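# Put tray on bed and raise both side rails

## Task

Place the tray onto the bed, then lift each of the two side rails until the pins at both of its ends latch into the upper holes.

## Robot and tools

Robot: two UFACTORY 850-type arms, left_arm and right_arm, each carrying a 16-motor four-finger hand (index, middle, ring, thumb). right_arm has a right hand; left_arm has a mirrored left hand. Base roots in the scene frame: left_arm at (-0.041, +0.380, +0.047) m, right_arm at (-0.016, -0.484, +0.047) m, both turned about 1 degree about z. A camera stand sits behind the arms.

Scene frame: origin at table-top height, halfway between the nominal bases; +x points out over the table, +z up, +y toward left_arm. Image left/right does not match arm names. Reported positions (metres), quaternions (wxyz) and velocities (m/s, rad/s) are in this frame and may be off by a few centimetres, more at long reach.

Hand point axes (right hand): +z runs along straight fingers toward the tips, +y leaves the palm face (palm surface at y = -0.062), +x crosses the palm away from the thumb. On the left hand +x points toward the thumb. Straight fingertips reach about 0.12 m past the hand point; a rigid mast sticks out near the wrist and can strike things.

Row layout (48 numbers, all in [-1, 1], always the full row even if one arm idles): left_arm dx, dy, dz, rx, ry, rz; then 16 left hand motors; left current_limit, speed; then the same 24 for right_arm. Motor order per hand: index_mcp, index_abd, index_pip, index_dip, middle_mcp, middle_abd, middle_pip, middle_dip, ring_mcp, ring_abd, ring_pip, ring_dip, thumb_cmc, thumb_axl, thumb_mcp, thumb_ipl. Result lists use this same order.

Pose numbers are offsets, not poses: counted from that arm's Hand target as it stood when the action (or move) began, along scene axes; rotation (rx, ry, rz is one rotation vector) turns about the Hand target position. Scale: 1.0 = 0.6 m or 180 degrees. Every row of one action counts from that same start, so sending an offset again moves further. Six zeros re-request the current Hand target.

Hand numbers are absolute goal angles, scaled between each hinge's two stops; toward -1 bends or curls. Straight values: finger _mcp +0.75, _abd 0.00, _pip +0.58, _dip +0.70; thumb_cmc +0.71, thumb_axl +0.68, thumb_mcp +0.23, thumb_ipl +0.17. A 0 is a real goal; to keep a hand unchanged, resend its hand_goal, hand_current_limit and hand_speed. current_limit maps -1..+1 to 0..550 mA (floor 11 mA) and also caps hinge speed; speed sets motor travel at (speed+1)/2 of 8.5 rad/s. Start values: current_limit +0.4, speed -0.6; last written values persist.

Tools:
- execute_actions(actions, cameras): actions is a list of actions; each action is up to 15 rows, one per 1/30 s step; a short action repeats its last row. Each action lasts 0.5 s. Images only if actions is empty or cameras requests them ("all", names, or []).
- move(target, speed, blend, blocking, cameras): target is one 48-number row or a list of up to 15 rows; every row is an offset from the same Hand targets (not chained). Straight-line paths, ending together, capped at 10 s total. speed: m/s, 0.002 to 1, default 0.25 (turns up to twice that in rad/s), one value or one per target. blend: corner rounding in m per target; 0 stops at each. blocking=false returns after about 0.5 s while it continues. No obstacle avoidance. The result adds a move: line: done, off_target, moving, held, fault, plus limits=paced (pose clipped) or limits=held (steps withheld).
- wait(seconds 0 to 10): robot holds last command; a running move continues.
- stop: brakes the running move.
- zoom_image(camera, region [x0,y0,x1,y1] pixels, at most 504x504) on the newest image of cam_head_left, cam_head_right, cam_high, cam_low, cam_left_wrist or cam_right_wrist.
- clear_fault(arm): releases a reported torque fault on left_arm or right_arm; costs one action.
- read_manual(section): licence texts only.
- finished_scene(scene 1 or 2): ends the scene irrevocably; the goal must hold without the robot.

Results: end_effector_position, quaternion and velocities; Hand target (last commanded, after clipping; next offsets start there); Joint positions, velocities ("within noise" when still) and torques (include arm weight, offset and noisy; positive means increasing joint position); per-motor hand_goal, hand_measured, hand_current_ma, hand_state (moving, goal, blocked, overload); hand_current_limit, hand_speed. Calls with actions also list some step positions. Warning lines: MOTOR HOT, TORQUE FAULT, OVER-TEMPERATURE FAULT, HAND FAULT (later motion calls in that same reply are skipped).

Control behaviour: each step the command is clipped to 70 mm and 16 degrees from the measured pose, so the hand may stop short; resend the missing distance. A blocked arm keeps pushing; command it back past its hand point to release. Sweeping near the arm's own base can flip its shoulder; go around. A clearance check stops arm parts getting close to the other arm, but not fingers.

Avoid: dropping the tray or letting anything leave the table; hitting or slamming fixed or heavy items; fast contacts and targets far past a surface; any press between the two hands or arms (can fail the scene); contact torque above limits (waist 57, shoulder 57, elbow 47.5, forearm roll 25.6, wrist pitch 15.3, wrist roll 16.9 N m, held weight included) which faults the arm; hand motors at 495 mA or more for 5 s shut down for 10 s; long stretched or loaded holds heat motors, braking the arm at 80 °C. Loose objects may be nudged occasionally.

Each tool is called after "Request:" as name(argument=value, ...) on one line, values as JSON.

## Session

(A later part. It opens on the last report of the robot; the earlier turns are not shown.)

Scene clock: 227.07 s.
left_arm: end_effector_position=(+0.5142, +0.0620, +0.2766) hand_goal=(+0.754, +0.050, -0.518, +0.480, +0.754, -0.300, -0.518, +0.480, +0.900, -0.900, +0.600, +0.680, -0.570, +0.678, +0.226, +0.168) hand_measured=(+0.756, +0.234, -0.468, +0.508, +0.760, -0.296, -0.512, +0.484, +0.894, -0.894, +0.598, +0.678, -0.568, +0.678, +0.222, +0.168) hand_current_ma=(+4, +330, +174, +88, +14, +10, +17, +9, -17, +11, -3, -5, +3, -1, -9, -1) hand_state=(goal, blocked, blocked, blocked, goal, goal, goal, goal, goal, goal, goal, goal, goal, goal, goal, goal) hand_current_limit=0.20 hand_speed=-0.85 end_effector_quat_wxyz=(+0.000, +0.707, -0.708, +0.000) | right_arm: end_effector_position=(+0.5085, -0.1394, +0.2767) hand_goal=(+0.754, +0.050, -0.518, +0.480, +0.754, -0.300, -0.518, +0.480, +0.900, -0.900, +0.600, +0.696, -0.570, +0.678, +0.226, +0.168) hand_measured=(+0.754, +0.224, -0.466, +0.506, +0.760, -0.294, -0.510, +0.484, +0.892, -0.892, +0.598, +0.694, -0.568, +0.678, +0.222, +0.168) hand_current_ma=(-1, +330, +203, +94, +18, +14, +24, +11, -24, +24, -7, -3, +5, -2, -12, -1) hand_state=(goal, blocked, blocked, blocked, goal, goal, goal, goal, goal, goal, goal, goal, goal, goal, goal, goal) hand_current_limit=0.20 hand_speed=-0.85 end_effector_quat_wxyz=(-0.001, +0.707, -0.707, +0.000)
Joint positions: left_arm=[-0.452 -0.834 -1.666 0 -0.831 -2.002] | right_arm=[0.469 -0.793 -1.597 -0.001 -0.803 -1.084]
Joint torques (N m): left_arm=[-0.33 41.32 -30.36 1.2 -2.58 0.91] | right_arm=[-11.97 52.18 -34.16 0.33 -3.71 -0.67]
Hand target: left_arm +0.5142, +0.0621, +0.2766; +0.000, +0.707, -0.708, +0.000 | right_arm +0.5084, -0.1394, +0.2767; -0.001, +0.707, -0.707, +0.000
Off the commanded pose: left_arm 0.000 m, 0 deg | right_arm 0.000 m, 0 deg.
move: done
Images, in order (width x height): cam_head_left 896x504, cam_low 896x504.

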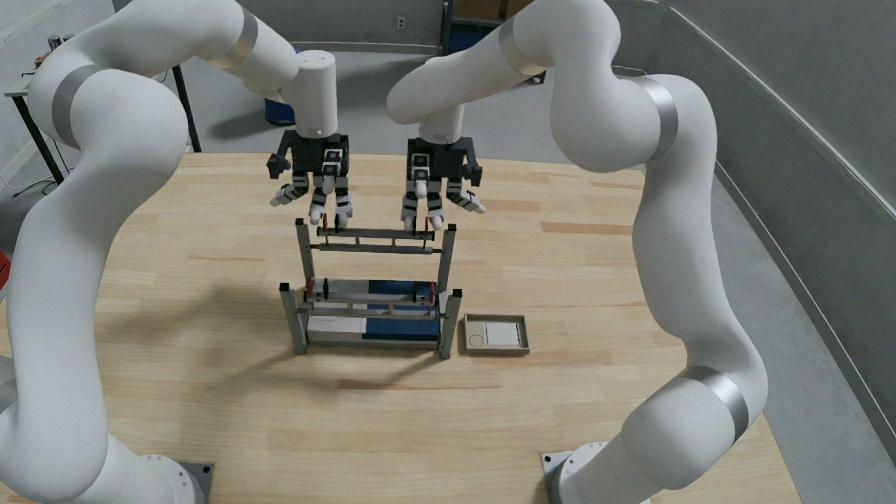

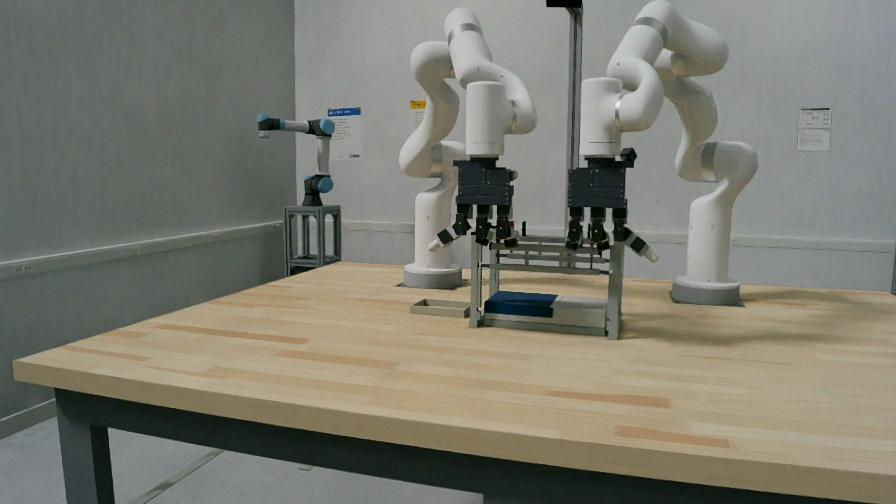

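Request:
move(target=[0,0,0.004,0,0,0,0.754,0.05,-0.519,0.479,0.754,-0.3,-0.519,0.479,0.9,-0.9,0.6,0.68,-0.57,0.678,0.226,0.168,0.4,-0.85,0,0,0.004,0,0,0,0.754,0.05,-0.519,0.479,0.754,-0.3,-0.519,0.479,0.9,-0.9,0.6,0.696,-0.57,0.678,0.226,0.168,0.4,-0.85], speed=0.02, cameras=["cam_low","cam_head_left"])

Request:
zoom_image(camera="cam_low", region=[460, 220, 530, 290])

Request:
zoom_image(camera="cam_low", region=[570, 220, 640, 290])

Scene clock: 228.43 s.
left_arm: end_effector_position=(+0.5142, +0.0621, +0.2789) hand_goal=(+0.754, +0.050, -0.518, +0.480, +0.754, -0.300, -0.518, +0.480, +0.900, -0.900, +0.600, +0.680, -0.570, +0.678, +0.226, +0.168) hand_measured=(+0.762, +0.224, -0.460, +0.512, +0.760, -0.296, -0.512, +0.484, +0.894, -0.894, +0.598, +0.678, -0.568, +0.678, +0.222, +0.168) hand_current_ma=(+23, +385, +208, +106, +14, +9, +17, +9, -17, +11, -3, -5, +3, -1, -9, -1) hand_state=(goal, blocked, blocked, blocked, goal, goal, goal, goal, goal, goal, goal, goal, goal, goal, goal, goal) hand_current_limit=0.40 hand_speed=-0.85 end_effector_quat_wxyz=(+0.000, +0.707, -0.708, +0.000) | right_arm: end_effector_position=(+0.5084, -0.1394, +0.2791) hand_goal=(+0.754, +0.050, -0.518, +0.480, +0.754, -0.300, -0.518, +0.480, +0.900, -0.900, +0.600, +0.696, -0.570, +0.678, +0.226, +0.168) hand_measured=(+0.758, +0.212, -0.454, +0.512, +0.760, -0.294, -0.510, +0.484, +0.892, -0.892, +0.598, +0.694, -0.568, +0.678, +0.222, +0.168) hand_current_ma=(+12, +385, +259, +124, +18, +14, +24, +11, -24, +24, -7, -3, +5, -2, -12, -1) hand_state=(goal, blocked, blocked, blocked, goal, goal, goal, goal, goal, goal, goal, goal, goal, goal, goal, goal) hand_current_limit=0.40 hand_speed=-0.85 end_effector_quat_wxyz=(-0.001, +0.707, -0.707, +0.000)
Joint positions: left_arm=[-0.452 -0.831 -1.667 0 -0.835 -2.002] | right_arm=[0.469 -0.791 -1.599 -0.001 -0.807 -1.084]
Joint torques (N m): left_arm=[-2.46 43.78 -35.95 5.91 -3.04 0.99] | right_arm=[-12.26 58.03 -40.85 -0.07 -3.94 -0.01]
Hand target: left_arm +0.5142, +0.0621, +0.2790; +0.000, +0.707, -0.708, +0.000 | right_arm +0.5084, -0.1394, +0.2791; -0.001, +0.707, -0.707, +0.000
Off the commanded pose: left_arm 0.000 m, 0 deg | right_arm 0.000 m, 0 deg.
move: done
Images, in order (width x height): cam_head_left 896x504, cam_low 896x504.

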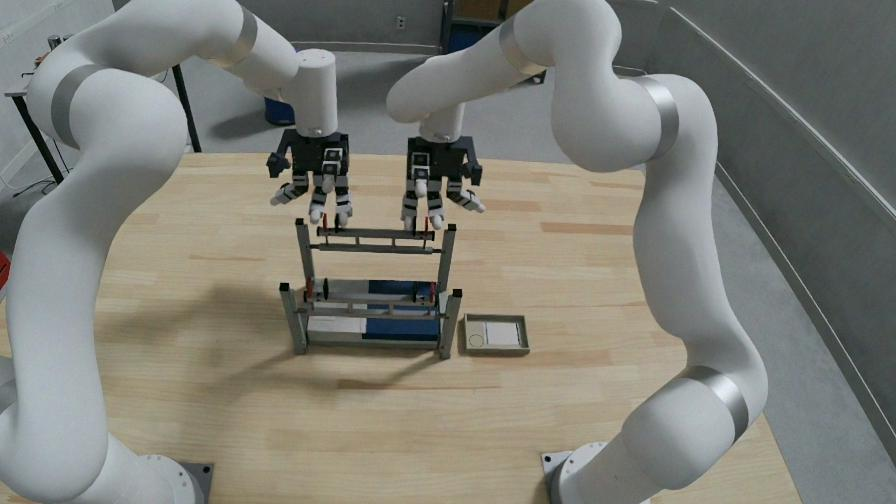

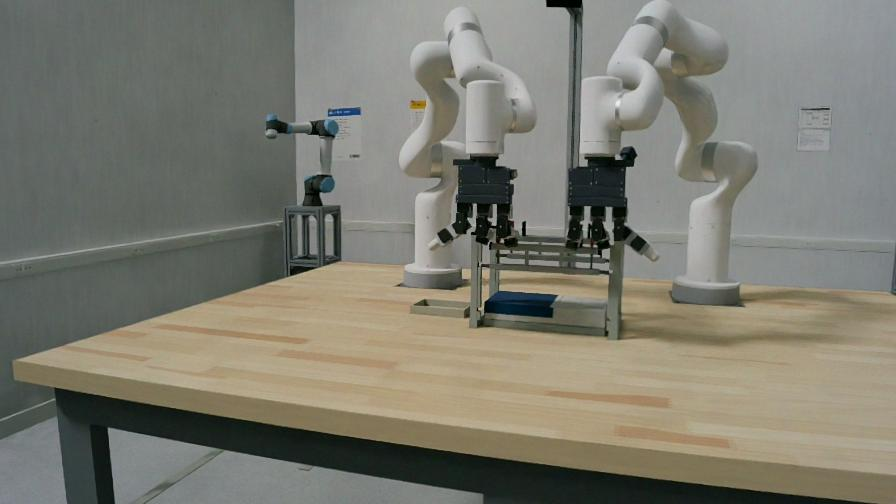

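Scaled by 7.200 from the camera's 896x504 image, which has a finer 1280x720 frame.

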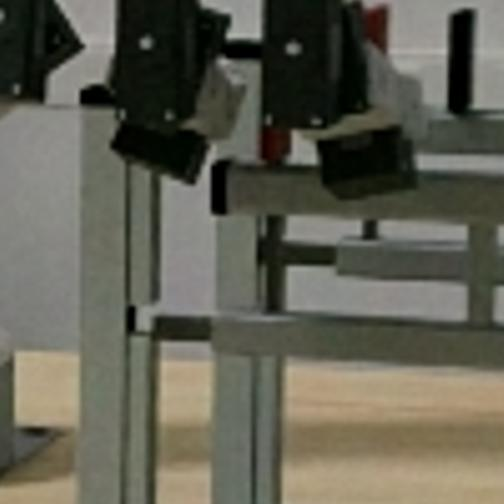

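Scaled by 7.200 from the camera's 896x504 image, which has a finer 1280x720 frame.

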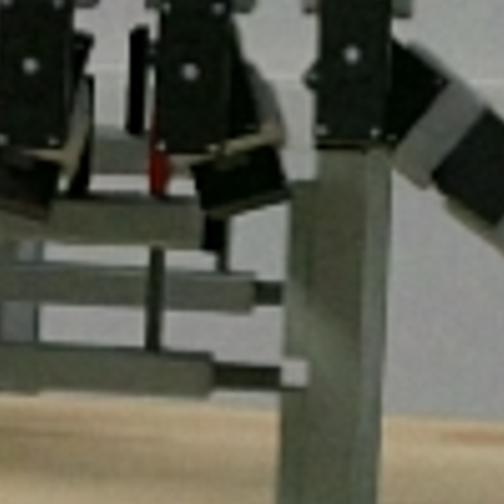

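Request:
move(target=[0,0,0,0,0,0,0.754,0.05,-0.519,0.479,0.754,0.6,-0.519,0.479,0.9,-0.9,0.6,0.68,-0.57,0.678,0.226,0.168,0.5,-0.6,0,0,0,0,0,0,0.754,0.05,-0.519,0.479,0.754,0.6,-0.519,0.479,0.9,-0.9,0.6,0.696,-0.57,0.678,0.226,0.168,0.6,-0.6], speed=0.02, cameras=["cam_low","cam_head_left"])

Request:
zoom_image(camera="cam_low", region=[460, 220, 530, 290])

Request:
zoom_image(camera="cam_low", region=[570, 220, 640, 290])

Scene clock: 230.13 s.
left_arm: end_effector_position=(+0.5142, +0.0621, +0.2790) hand_goal=(+0.754, +0.050, -0.518, +0.480, +0.754, +0.600, -0.518, +0.480, +0.900, -0.900, +0.600, +0.680, -0.570, +0.678, +0.226, +0.168) hand_measured=(+0.762, +0.220, -0.460, +0.512, +0.770, +0.326, -0.504, +0.488, +0.894, -0.894, +0.598, +0.678, -0.568, +0.678, +0.222, +0.168) hand_current_ma=(+23, +412, +211, +107, +52, -412, +42, +21, -17, +11, -3, -5, +3, -1, -9, -1) hand_state=(goal, blocked, blocked, blocked, goal, blocked, goal, goal, goal, goal, goal, goal, goal, goal, goal, goal) hand_current_limit=0.50 hand_speed=-0.60 end_effector_quat_wxyz=(+0.000, +0.707, -0.708, +0.000) | right_arm: end_effector_position=(+0.5084, -0.1394, +0.2791) hand_goal=(+0.754, +0.050, -0.518, +0.480, +0.754, +0.600, -0.518, +0.480, +0.900, -0.900, +0.600, +0.696, -0.570, +0.678, +0.226, +0.168) hand_measured=(+0.758, +0.206, -0.454, +0.514, +0.766, +0.272, -0.500, +0.488, +0.892, -0.892, +0.598, +0.694, -0.568, +0.678, +0.222, +0.168) hand_current_ma=(+13, +440, +262, +125, +45, -440, +61, +27, -24, +24, -7, -3, +5, -2, -12, -1) hand_state=(goal, blocked, blocked, blocked, goal, blocked, goal, goal, goal, goal, goal, goal, goal, goal, goal, goal) hand_current_limit=0.60 hand_speed=-0.60 end_effector_quat_wxyz=(+0.000, +0.707, -0.707, +0.000)
Joint positions: left_arm=[-0.452 -0.831 -1.667 0 -0.835 -2.002] | right_arm=[0.469 -0.791 -1.599 -0.001 -0.807 -1.084]
Joint torques (N m): left_arm=[-2.49 43.64 -35.12 3.8 -0.77 0.97] | right_arm=[-11.92 57.9 -38.77 -0.44 -1.97 0.57]
Hand target: left_arm +0.5142, +0.0621, +0.2790; +0.000, +0.707, -0.708, +0.000 | right_arm +0.5084, -0.1394, +0.2791; -0.001, +0.707, -0.707, +0.000
Off the commanded pose: left_arm 0.000 m, 0 deg | right_arm 0.000 m, 0 deg.
move: done
Images, in order (width x height): cam_head_left 896x504, cam_low 896x504.

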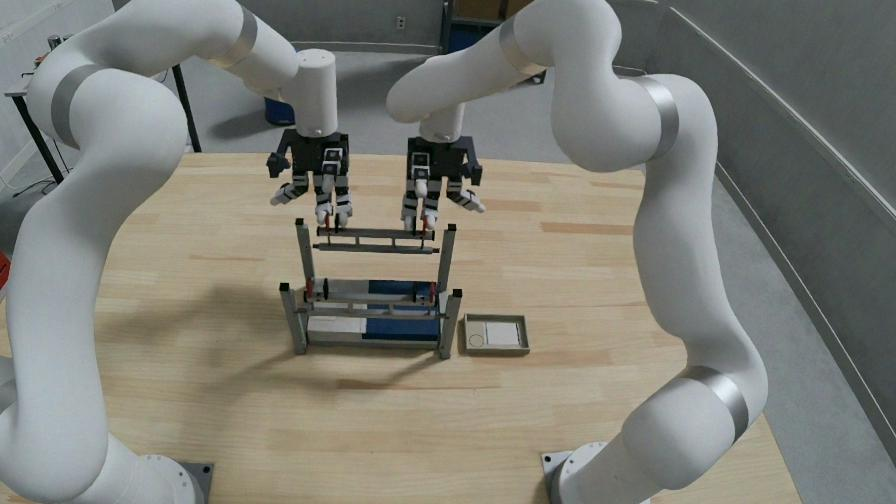

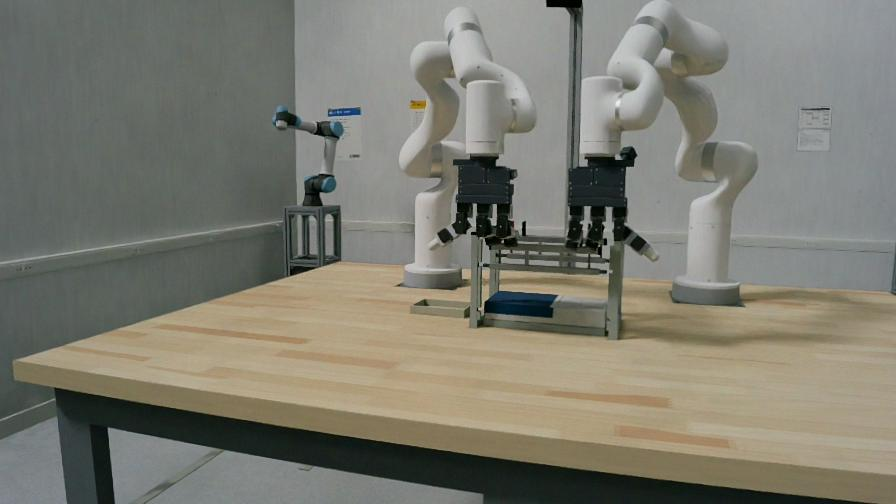

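Scaled by 7.200 from the camera's 896x504 image, which has a finer 1280x720 frame.

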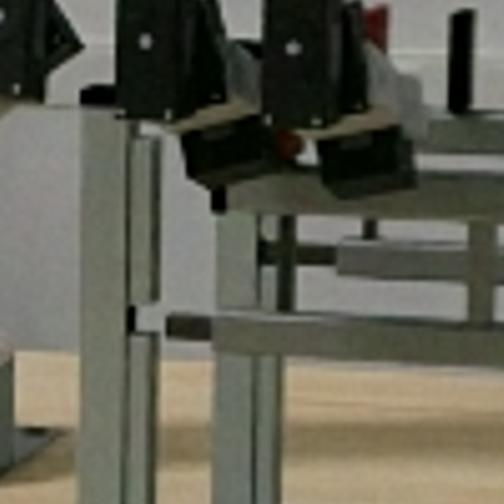

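Scaled by 7.200 from the camera's 896x504 image, which has a finer 1280x720 frame.

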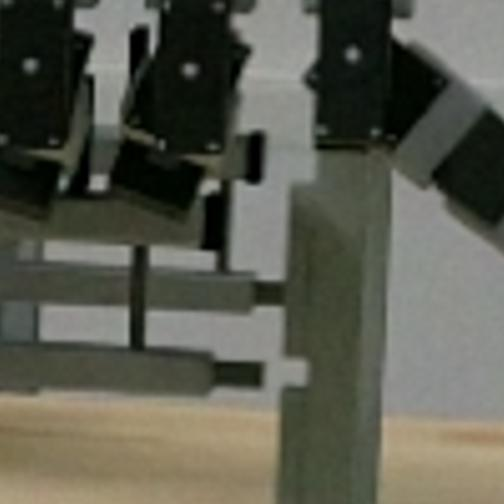

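Request:
move(target=[[0,0,0.0055,0,0,0,0.754,0.05,-0.519,0.479,0.754,0.6,-0.519,0.479,0.9,-0.9,0.6,0.68,-0.57,0.678,0.226,0.168,0.5,-0.6,0,0,0.0055,0,0,0,0.754,0.05,-0.519,0.479,0.754,0.6,-0.519,0.479,0.9,-0.9,0.6,0.696,-0.57,0.678,0.226,0.168,0.6,-0.6]], speed=0.02, cameras=["cam_low"])

Request:
zoom_image(camera="cam_low", region=[460, 220, 530, 290])

Request:
zoom_image(camera="cam_low", region=[570, 220, 640, 290])

Request:
move(target=[0,0,0,0,0,0,0.754,0.05,-0.519,0.479,0.754,-0.3,-0.519,0.479,0.9,-0.9,0.6,0.68,-0.57,0.678,0.226,0.168,0.5,-0.85,0,0,0,0,0,0,0.754,0.05,-0.519,0.479,0.754,-0.3,-0.519,0.479,0.9,-0.9,0.6,0.696,-0.57,0.678,0.226,0.168,0.5,-0.85], speed=0.02, cameras=["cam_low","cam_head_left"])

Request:
zoom_image(camera="cam_low", region=[460, 220, 530, 290])

Request:
zoom_image(camera="cam_low", region=[570, 220, 640, 290])

Scene clock: 232.03 s.
left_arm: end_effector_position=(+0.5142, +0.0621, +0.2822) hand_goal=(+0.754, +0.050, -0.518, +0.480, +0.754, +0.600, -0.518, +0.480, +0.900, -0.900, +0.600, +0.680, -0.570, +0.678, +0.226, +0.168) hand_measured=(+0.762, +0.220, -0.460, +0.512, +0.770, +0.326, -0.504, +0.488, +0.894, -0.894, +0.598, +0.678, -0.568, +0.678, +0.222, +0.168) hand_current_ma=(+22, +413, +211, +107, +52, -412, +40, +21, -17, +11, -3, -5, +3, -1, -9, -1) hand_state=(goal, blocked, blocked, blocked, goal, blocked, goal, goal, goal, goal, goal, goal, goal, goal, goal, goal) hand_current_limit=0.50 hand_speed=-0.60 end_effector_quat_wxyz=(+0.000, +0.707, -0.708, +0.000) | right_arm: end_effector_position=(+0.5084, -0.1394, +0.2824) hand_goal=(+0.754, +0.050, -0.518, +0.480, +0.754, +0.600, -0.518, +0.480, +0.900, -0.900, +0.600, +0.696, -0.570, +0.678, +0.226, +0.168) hand_measured=(+0.758, +0.206, -0.454, +0.514, +0.766, +0.274, -0.500, +0.488, +0.892, -0.892, +0.598, +0.694, -0.568, +0.678, +0.222, +0.168) hand_current_ma=(+11, +440, +262, +125, +45, -440, +61, +28, -24, +24, -7, -3, +5, -2, -12, -1) hand_state=(goal, blocked, blocked, blocked, goal, blocked, goal, goal, goal, goal, goal, goal, goal, goal, goal, goal) hand_current_limit=0.60 hand_speed=-0.60 end_effector_quat_wxyz=(-0.001, +0.707, -0.707, +0.000)
Joint positions: left_arm=[-0.452 -0.828 -1.669 0 -0.84 -2.002] | right_arm=[0.469 -0.787 -1.6 -0.001 -0.812 -1.084]
Joint torques (N m): left_arm=[-0.49 45.06 -38.42 -3.14 -2.01 0.97] | right_arm=[-12.57 58.24 -42.83 -0.62 -3.35 0.8]
Hand target: left_arm +0.5142, +0.0621, +0.2823; +0.000, +0.707, -0.708, +0.000 | right_arm +0.5084, -0.1394, +0.2824; -0.001, +0.707, -0.707, +0.000
Off the commanded pose: left_arm 0.000 m, 0 deg | right_arm 0.000 m, 0 deg.
move: done
Images, in order (width x height): cam_low 896x504.

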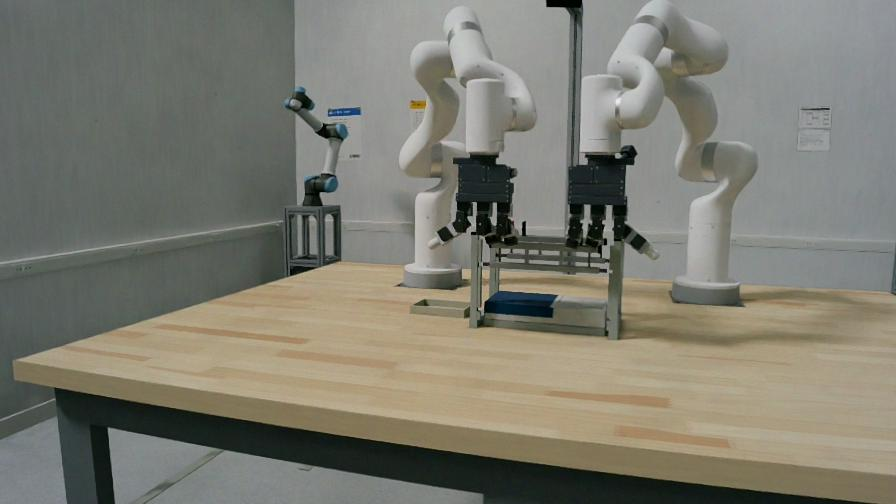

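Scaled by 7.200 from the camera's 896x504 image, which has a finer 1280x720 frame.

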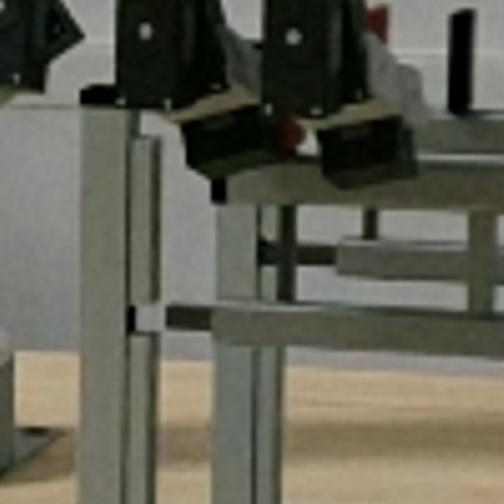

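Scaled by 7.200 from the camera's 896x504 image, which has a finer 1280x720 frame.

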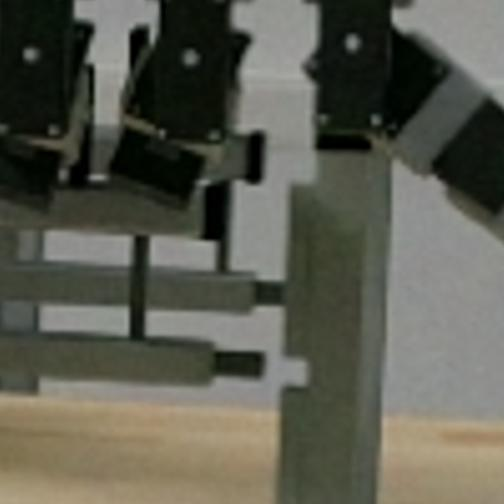

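Scene clock: 233.53 s.
left_arm: end_effector_position=(+0.5142, +0.0620, +0.2823) hand_goal=(+0.754, +0.050, -0.518, +0.480, +0.754, -0.300, -0.518, +0.480, +0.900, -0.900, +0.600, +0.680, -0.570, +0.678, +0.226, +0.168) hand_measured=(+0.768, +0.216, -0.456, +0.516, +0.760, -0.296, -0.518, +0.478, +0.894, -0.894, +0.598, +0.678, -0.568, +0.678, +0.222, +0.168) hand_current_ma=(+41, +412, +229, +119, +14, +9, -1, -6, -17, +11, -3, -5, +3, -1, -9, -1) hand_state=(goal, blocked, blocked, blocked, goal, goal, goal, goal, goal, goal, goal, goal, goal, goal, goal, goal) hand_current_limit=0.50 hand_speed=-0.85 end_effector_quat_wxyz=(+0.000, +0.707, -0.708, +0.000) | right_arm: end_effector_position=(+0.5084, -0.1394, +0.2824) hand_goal=(+0.754, +0.050, -0.518, +0.480, +0.754, -0.300, -0.518, +0.480, +0.900, -0.900, +0.600, +0.696, -0.570, +0.678, +0.226, +0.168) hand_measured=(+0.764, +0.206, -0.448, +0.516, +0.760, -0.294, -0.518, +0.478, +0.892, -0.892, +0.598, +0.694, -0.568, +0.678, +0.222, +0.168) hand_current_ma=(+32, +413, +287, +137, +18, +14, -1, -7, -24, +24, -7, -3, +5, -2, -12, -1) hand_state=(goal, blocked, blocked, blocked, goal, goal, goal, goal, goal, goal, goal, goal, goal, goal, goal, goal) hand_current_limit=0.50 hand_speed=-0.85 end_effector_quat_wxyz=(-0.001, +0.707, -0.707, +0.000)
Joint positions: left_arm=[-0.452 -0.828 -1.669 0 -0.84 -2.002] | right_arm=[0.469 -0.787 -1.6 -0.001 -0.812 -1.084]
Joint torques (N m): left_arm=[1.35 43.1 -33.2 -0.76 -2.05 0.88] | right_arm=[-12.95 54.76 -38.67 -0.92 -2.06 0.56]
Hand target: left_arm +0.5142, +0.0621, +0.2823; +0.000, +0.707, -0.708, +0.000 | right_arm +0.5084, -0.1394, +0.2824; -0.001, +0.707, -0.707, +0.000
Off the commanded pose: left_arm 0.000 m, 0 deg | right_arm 0.000 m, 0 deg.
move: done
Images, in order (width x height): cam_head_left 896x504, cam_low 896x504.

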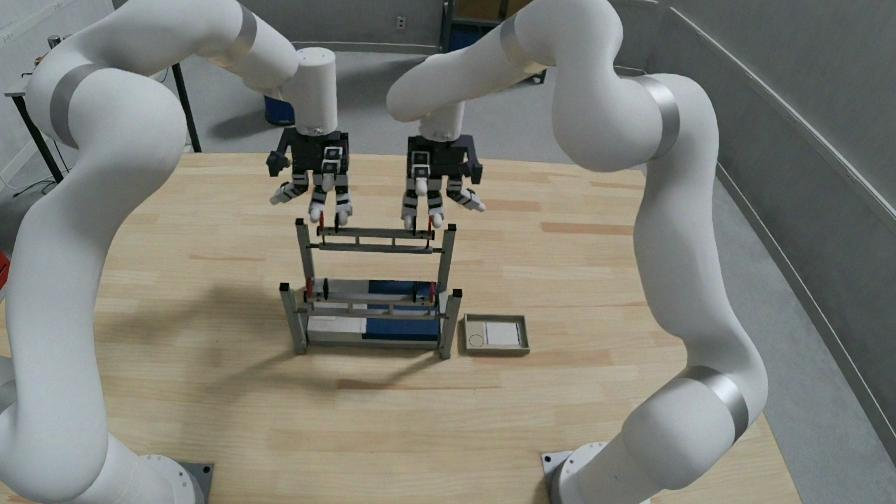

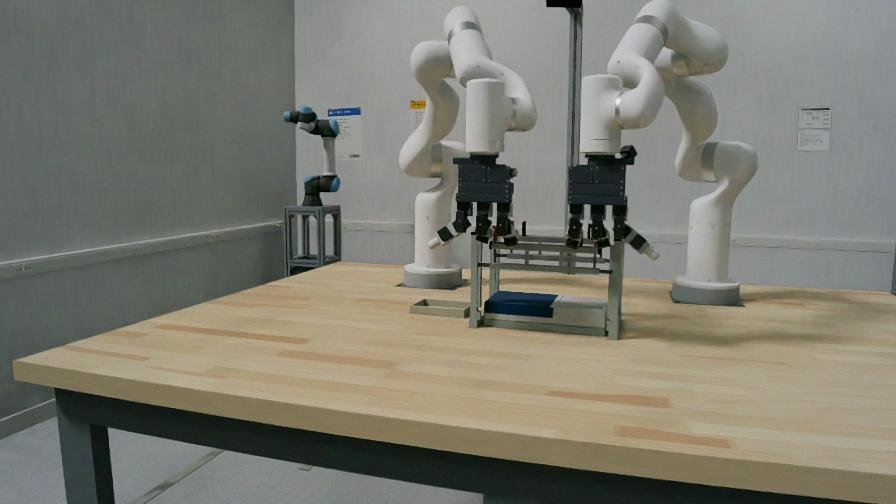

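Scaled by 7.200 from the camera's 896x504 image, which has a finer 1280x720 frame.

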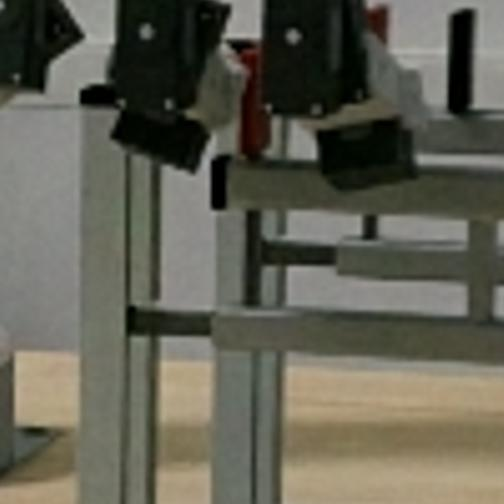

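Scaled by 7.200 from the camera's 896x504 image, which has a finer 1280x720 frame.

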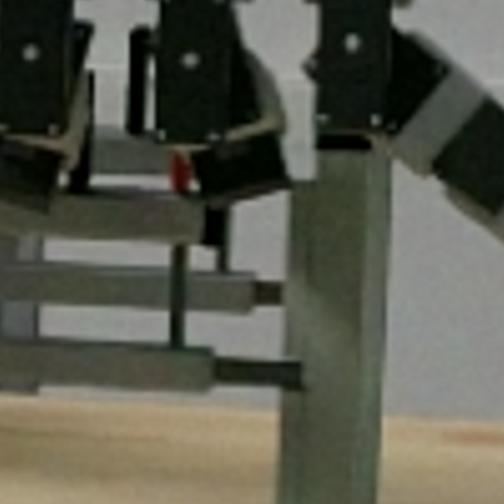

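Request:
move(target=[[0,0,0,0,0,0,0.754,0.4,-0.519,0.479,0.754,-0.4,-0.519,0.479,0.9,-0.9,0.6,0.68,-0.57,0.678,0.226,0.168,0.2,-0.8,0,0,0,0,0,0,0.754,0.4,-0.519,0.479,0.754,-0.4,-0.519,0.479,0.9,-0.9,0.6,0.696,-0.57,0.678,0.226,0.168,0.2,-0.8],[0,0,0.14,0,0,0,0.754,0.4,-0.519,0.479,0.754,-0.4,-0.519,0.479,0.9,-0.9,0.6,0.68,-0.57,0.678,0.226,0.168,0.2,-0.8,0,0,0.14,0,0,0,0.754,0.4,-0.519,0.479,0.754,-0.4,-0.519,0.479,0.9,-0.9,0.6,0.696,-0.57,0.678,0.226,0.168,0.2,-0.8]], speed=0.1, cameras=["cam_low"])

Request:
zoom_image(camera="cam_low", region=[460, 220, 640, 340])

Scene clock: 248.23 s.
left_arm: end_effector_position=(+0.5142, +0.0621, +0.3662) hand_goal=(+0.754, +0.400, -0.518, +0.480, +0.754, -0.400, -0.518, +0.480, +0.900, -0.900, +0.600, +0.680, -0.570, +0.678, +0.226, +0.168) hand_measured=(+0.760, +0.394, -0.512, +0.484, +0.760, -0.394, -0.518, +0.478, +0.894, -0.894, +0.598, +0.678, -0.568, +0.678, +0.222, +0.168) hand_current_ma=(+14, -12, +17, +9, +14, +10, -1, -6, -17, +11, -3, -5, +3, -1, -9, -1) hand_state=(goal, goal, goal, goal, goal, goal, goal, goal, goal, goal, goal, goal, goal, goal, goal, goal) hand_current_limit=0.20 hand_speed=-0.80 end_effector_quat_wxyz=(+0.000, +0.707, -0.708, +0.000) | right_arm: end_effector_position=(+0.5084, -0.1394, +0.3664) hand_goal=(+0.754, +0.400, -0.518, +0.480, +0.754, -0.400, -0.518, +0.480, +0.900, -0.900, +0.600, +0.696, -0.570, +0.678, +0.226, +0.168) hand_measured=(+0.758, +0.396, -0.510, +0.484, +0.760, -0.394, -0.518, +0.478, +0.892, -0.892, +0.598, +0.694, -0.568, +0.678, +0.222, +0.168) hand_current_ma=(+15, -13, +23, +11, +18, +15, -1, -7, -24, +24, -7, -3, +5, -2, -12, -1) hand_state=(goal, goal, goal, goal, goal, goal, goal, goal, goal, goal, goal, goal, goal, goal, goal, goal) hand_current_limit=0.20 hand_speed=-0.80 end_effector_quat_wxyz=(+0.000, +0.707, -0.707, +0.000)
Joint positions: left_arm=[-0.452 -0.752 -1.74 0 -0.987 -2.002] | right_arm=[0.469 -0.708 -1.67 0 -0.961 -1.084]
Joint torques (N m): left_arm=[6.33 41.32 -35.49 -3.5 -2.57 1.03] | right_arm=[-13.22 53.2 -40.99 1.82 -3.22 -1.21]
Hand target: left_arm +0.5142, +0.0621, +0.3663; +0.000, +0.707, -0.708, +0.000 | right_arm +0.5084, -0.1394, +0.3664; -0.001, +0.707, -0.707, +0.000
Off the commanded pose: left_arm 0.000 m, 0 deg | right_arm 0.000 m, 0 deg.
move: done
Images, in order (width x height): cam_low 896x504.

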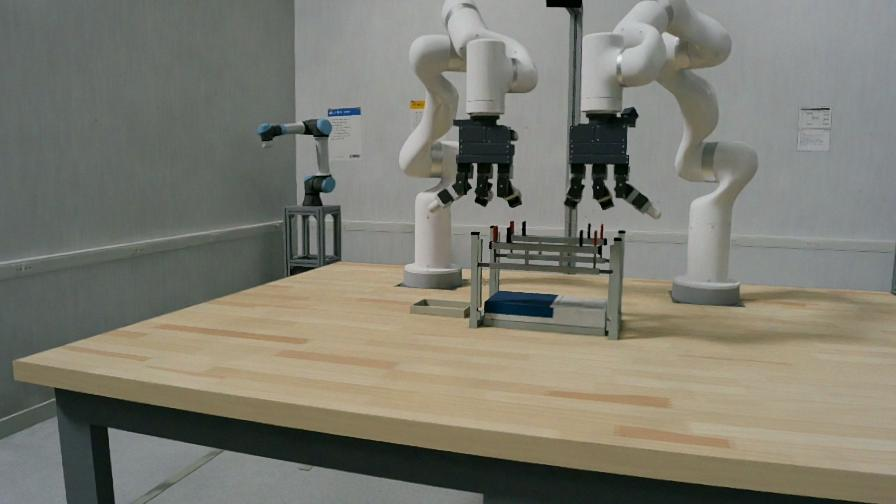

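Scaled by 2.800 from the camera's 896x504 image, which has a finer 1280x720 frame.

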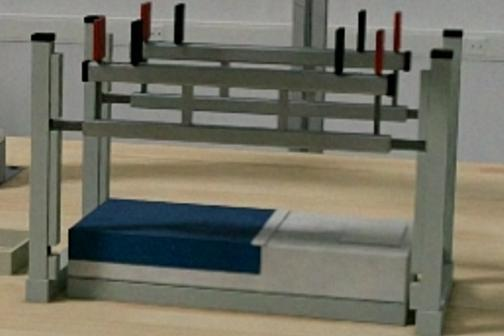

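Request:
move(target=[[-0.657,0.397,0,0,0,0,0.754,0.4,-0.519,0.479,0.754,-0.4,-0.519,0.479,0.9,-0.9,0.6,0.68,-0.57,0.678,0.226,0.168,0.2,-0.8,-0.374,-0.2543,0,0,0,0,0.754,0.4,-0.519,0.479,0.754,-0.4,-0.519,0.479,0.9,-0.9,0.6,0.696,-0.57,0.678,0.226,0.168,0.2,-0.8],[-0.657,0.397,0,0,0,0,0.754,0,0.576,0.696,0.754,0,0.576,0.696,0.754,0,0.576,0.696,-0.57,0.678,0.226,0.168,0.2,-0.6,-0.374,-0.2543,0,0,0,0,0.754,0,0.576,0.696,0.754,0,0.576,0.696,0.754,0,0.576,0.696,-0.57,0.678,0.226,0.168,0.2,-0.6]], speed=0.25, cameras=["cam_low","cam_head_left","cam_high","cam_right_wrist"])

Request:
zoom_image(camera="cam_head_left", region=[400, 240, 560, 370])

Scene clock: 253.00 s.
left_arm: end_effector_position=(+0.1200, +0.3003, +0.3663) hand_goal=(+0.754, +0.000, +0.576, +0.696, +0.754, +0.000, +0.576, +0.696, +0.754, +0.000, +0.576, +0.696, -0.570, +0.678, +0.226, +0.168) hand_measured=(+0.756, +0.004, +0.572, +0.694, +0.756, -0.004, +0.572, +0.694, +0.756, -0.002, +0.578, +0.694, -0.568, +0.678, +0.222, +0.168) hand_current_ma=(+3, +7, -7, -6, +3, -6, -7, -6, +2, -5, +4, -6, +3, -1, -9, -1) hand_state=(goal, goal, goal, goal, goal, goal, goal, goal, goal, goal, goal, goal, goal, goal, goal, goal) hand_current_limit=0.20 hand_speed=-0.60 end_effector_quat_wxyz=(+0.000, +0.707, -0.708, +0.000) | right_arm: end_effector_position=(+0.2840, -0.2920, +0.3664) hand_goal=(+0.754, +0.000, +0.576, +0.696, +0.754, +0.000, +0.576, +0.696, +0.754, +0.000, +0.576, +0.696, -0.570, +0.678, +0.226, +0.168) hand_measured=(+0.756, +0.002, +0.572, +0.694, +0.756, -0.004, +0.572, +0.694, +0.756, -0.004, +0.578, +0.694, -0.568, +0.678, +0.222, +0.168) hand_current_ma=(+4, +7, -10, -8, +4, -9, -10, -7, +3, -8, +5, -3, +5, -2, -12, -1) hand_state=(goal, goal, goal, goal, goal, goal, goal, goal, goal, goal, goal, goal, goal, goal, goal, goal) hand_current_limit=0.20 hand_speed=-0.60 end_effector_quat_wxyz=(-0.001, +0.707, -0.707, +0.000)
Joint positions: left_arm=[-0.248 0.43 -0.395 0 -0.824 -1.797] | right_arm=[0.397 -0.057 -0.797 0 -0.738 -1.156]
Joint torques (N m): left_arm=[9.12 10.43 -13.6 -3.63 -2.25 0.9] | right_arm=[-13.22 30.73 -15.1 2.45 2.27 -1.16]
Hand target: left_arm +0.1200, +0.3003, +0.3663; +0.000, +0.707, -0.708, +0.000 | right_arm +0.2840, -0.2920, +0.3664; -0.001, +0.707, -0.707, +0.000
Off the commanded pose: left_arm 0.000 m, 0 deg | right_arm 0.000 m, 0 deg.
move: done
Images, in order (width x height): cam_head_left 896x504, cam_high 896x504, cam_low 896x504, cam_right_wrist 672x504.

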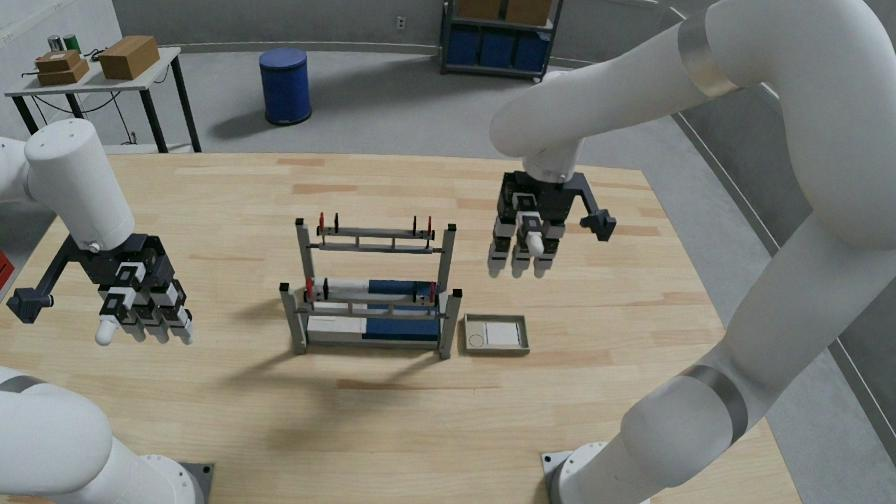

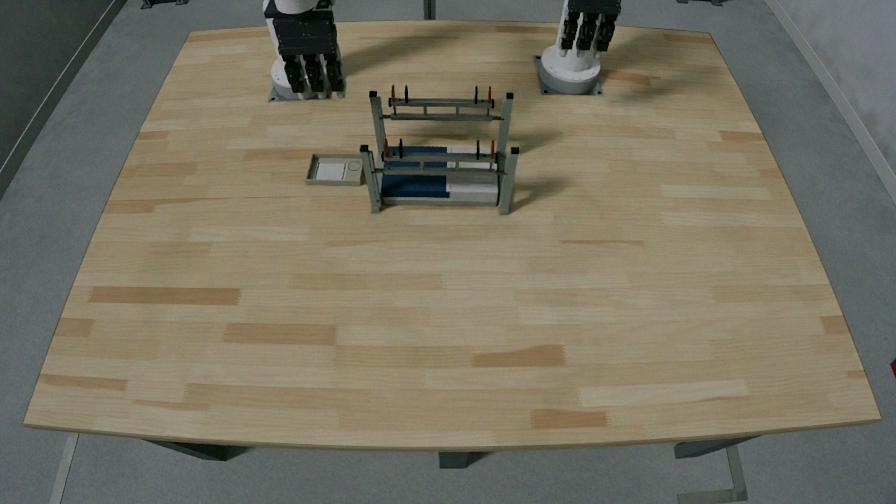

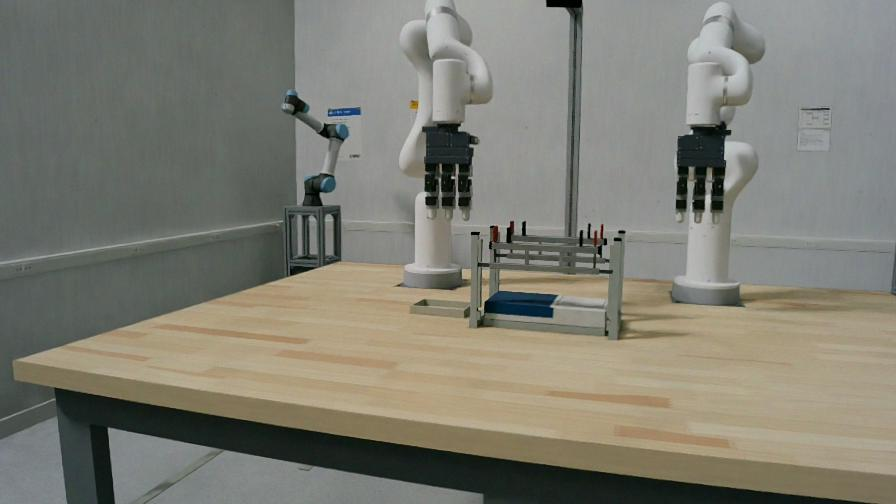

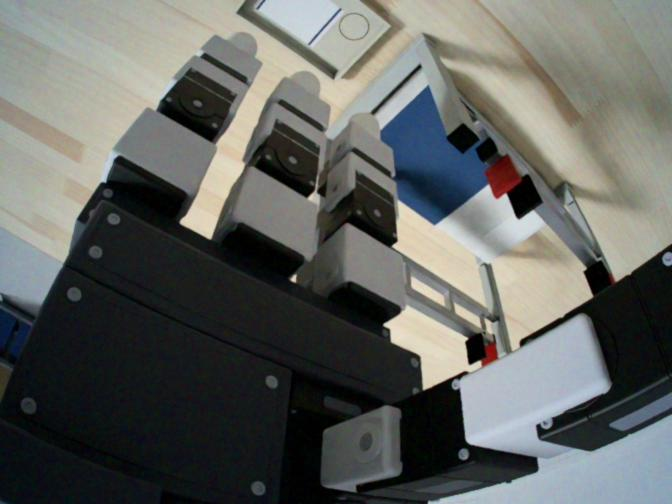

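Scaled by 3.150 from the camera's 896x504 image, which has a finer 1280x720 frame.

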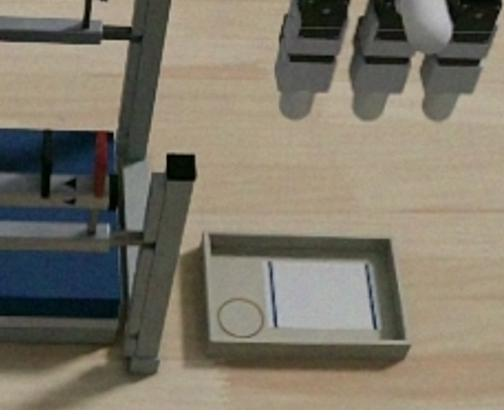

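Request:
zoom_image(camera="cam_right_wrist", region=[220, 0, 460, 180])

Scaled by 2.100 from the camera's 672x504 image, which has a finer 960x720 frame.

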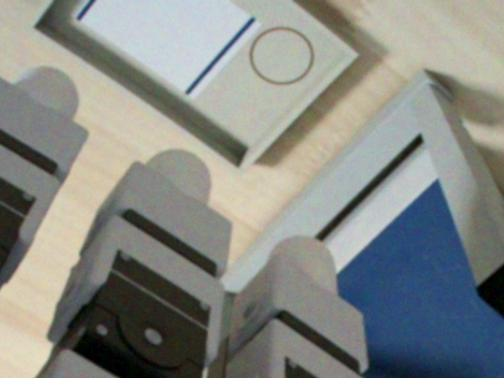

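Request:
move(target=[[0,0,0,0,0,0,0.754,0,0.576,0.696,0.754,0,0.576,0.696,0.754,0,0.576,0.696,-0.57,0.678,0.226,0.168,0.2,-0.6,0.035,-0.0083,-0.25,0,0,0,0.754,0,0.576,0.696,0.754,0,0.576,0.696,0.754,0,0.576,0.696,-0.57,0.678,0.226,0.168,0.4,-0.6]], speed=0.15, cameras=["cam_low","cam_head_left","cam_right_wrist"])

Request:
zoom_image(camera="cam_head_left", region=[440, 260, 560, 370])

Request:
zoom_image(camera="cam_low", region=[390, 240, 490, 330])

Scene clock: 257.47 s.
left_arm: end_effector_position=(+0.1200, +0.3003, +0.3663) hand_goal=(+0.754, +0.000, +0.576, +0.696, +0.754, +0.000, +0.576, +0.696, +0.754, +0.000, +0.576, +0.696, -0.570, +0.678, +0.226, +0.168) hand_measured=(+0.756, +0.004, +0.572, +0.694, +0.756, -0.004, +0.572, +0.694, +0.756, -0.002, +0.578, +0.694, -0.568, +0.678, +0.222, +0.168) hand_current_ma=(+3, +7, -7, -6, +3, -6, -7, -6, +2, -5, +4, -6, +3, -1, -9, -1) hand_state=(goal, goal, goal, goal, goal, goal, goal, goal, goal, goal, goal, goal, goal, goal, goal, goal) hand_current_limit=0.20 hand_speed=-0.60 end_effector_quat_wxyz=(+0.000, +0.707, -0.708, +0.000) | right_arm: end_effector_position=(+0.3050, -0.2970, +0.2164) hand_goal=(+0.754, +0.000, +0.576, +0.696, +0.754, +0.000, +0.576, +0.696, +0.754, +0.000, +0.576, +0.696, -0.570, +0.678, +0.226, +0.168) hand_measured=(+0.756, +0.002, +0.572, +0.694, +0.756, -0.004, +0.572, +0.694, +0.756, -0.004, +0.578, +0.694, -0.568, +0.678, +0.222, +0.168) hand_current_ma=(+3, +7, -10, -8, +3, -8, -9, -7, +3, -8, +5, -3, +5, -2, -12, -1) hand_state=(goal, goal, goal, goal, goal, goal, goal, goal, goal, goal, goal, goal, goal, goal, goal, goal) hand_current_limit=0.40 hand_speed=-0.60 end_effector_quat_wxyz=(-0.001, +0.707, -0.707, +0.000)
Joint positions: left_arm=[-0.248 0.43 -0.395 0 -0.824 -1.797] | right_arm=[0.367 -0.364 -0.748 -0.001 -0.383 -1.185]
Joint torques (N m): left_arm=[8.59 10.5 -14.91 -3.01 -0.68 0.02] | right_arm=[-14.73 17.93 -34.19 0.96 3.19 -1.18]
Hand target: left_arm +0.1200, +0.3003, +0.3663; +0.000, +0.707, -0.708, +0.000 | right_arm +0.3050, -0.2970, +0.2164; -0.001, +0.707, -0.707, +0.000
Off the commanded pose: left_arm 0.000 m, 0 deg | right_arm 0.000 m, 0 deg.
move: done
Images, in order (width x height): cam_head_left 896x504, cam_low 896x504, cam_right_wrist 672x504.

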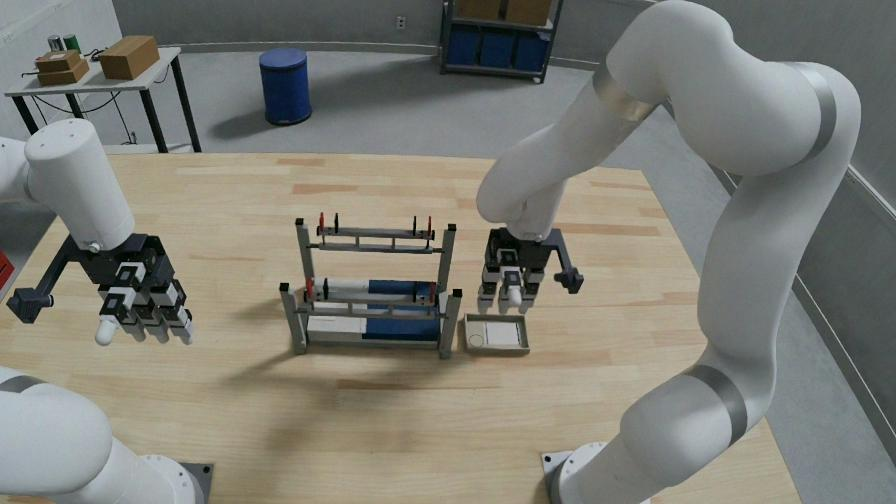

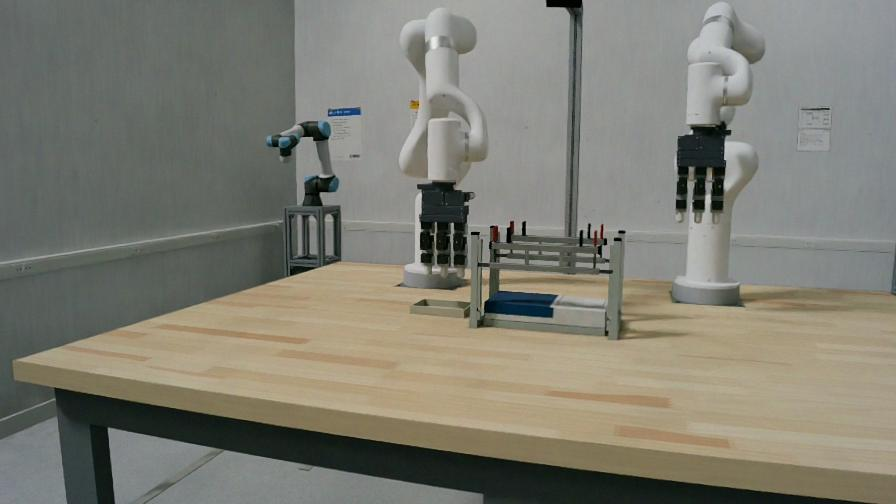

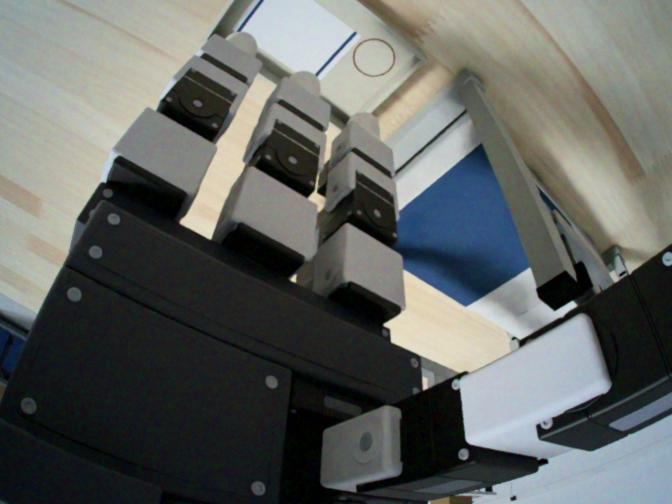

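Scaled by 4.200 from the camera's 896x504 image, which has a finer 1280x720 frame.

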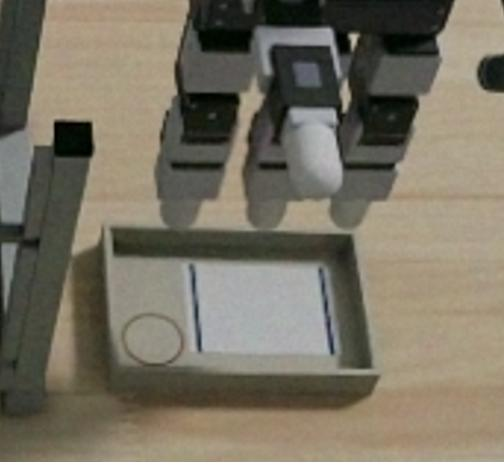

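Scaled by 5.040 from the camera's 896x504 image, which has a finer 1280x720 frame.

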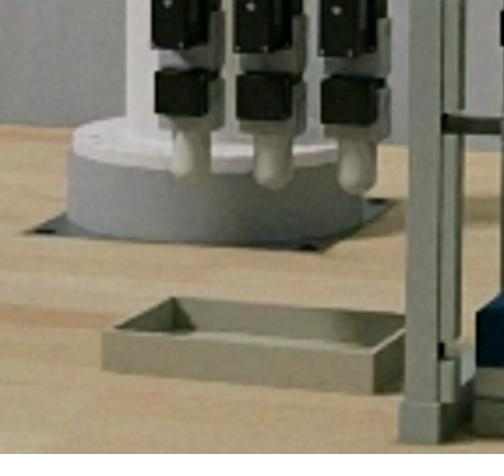

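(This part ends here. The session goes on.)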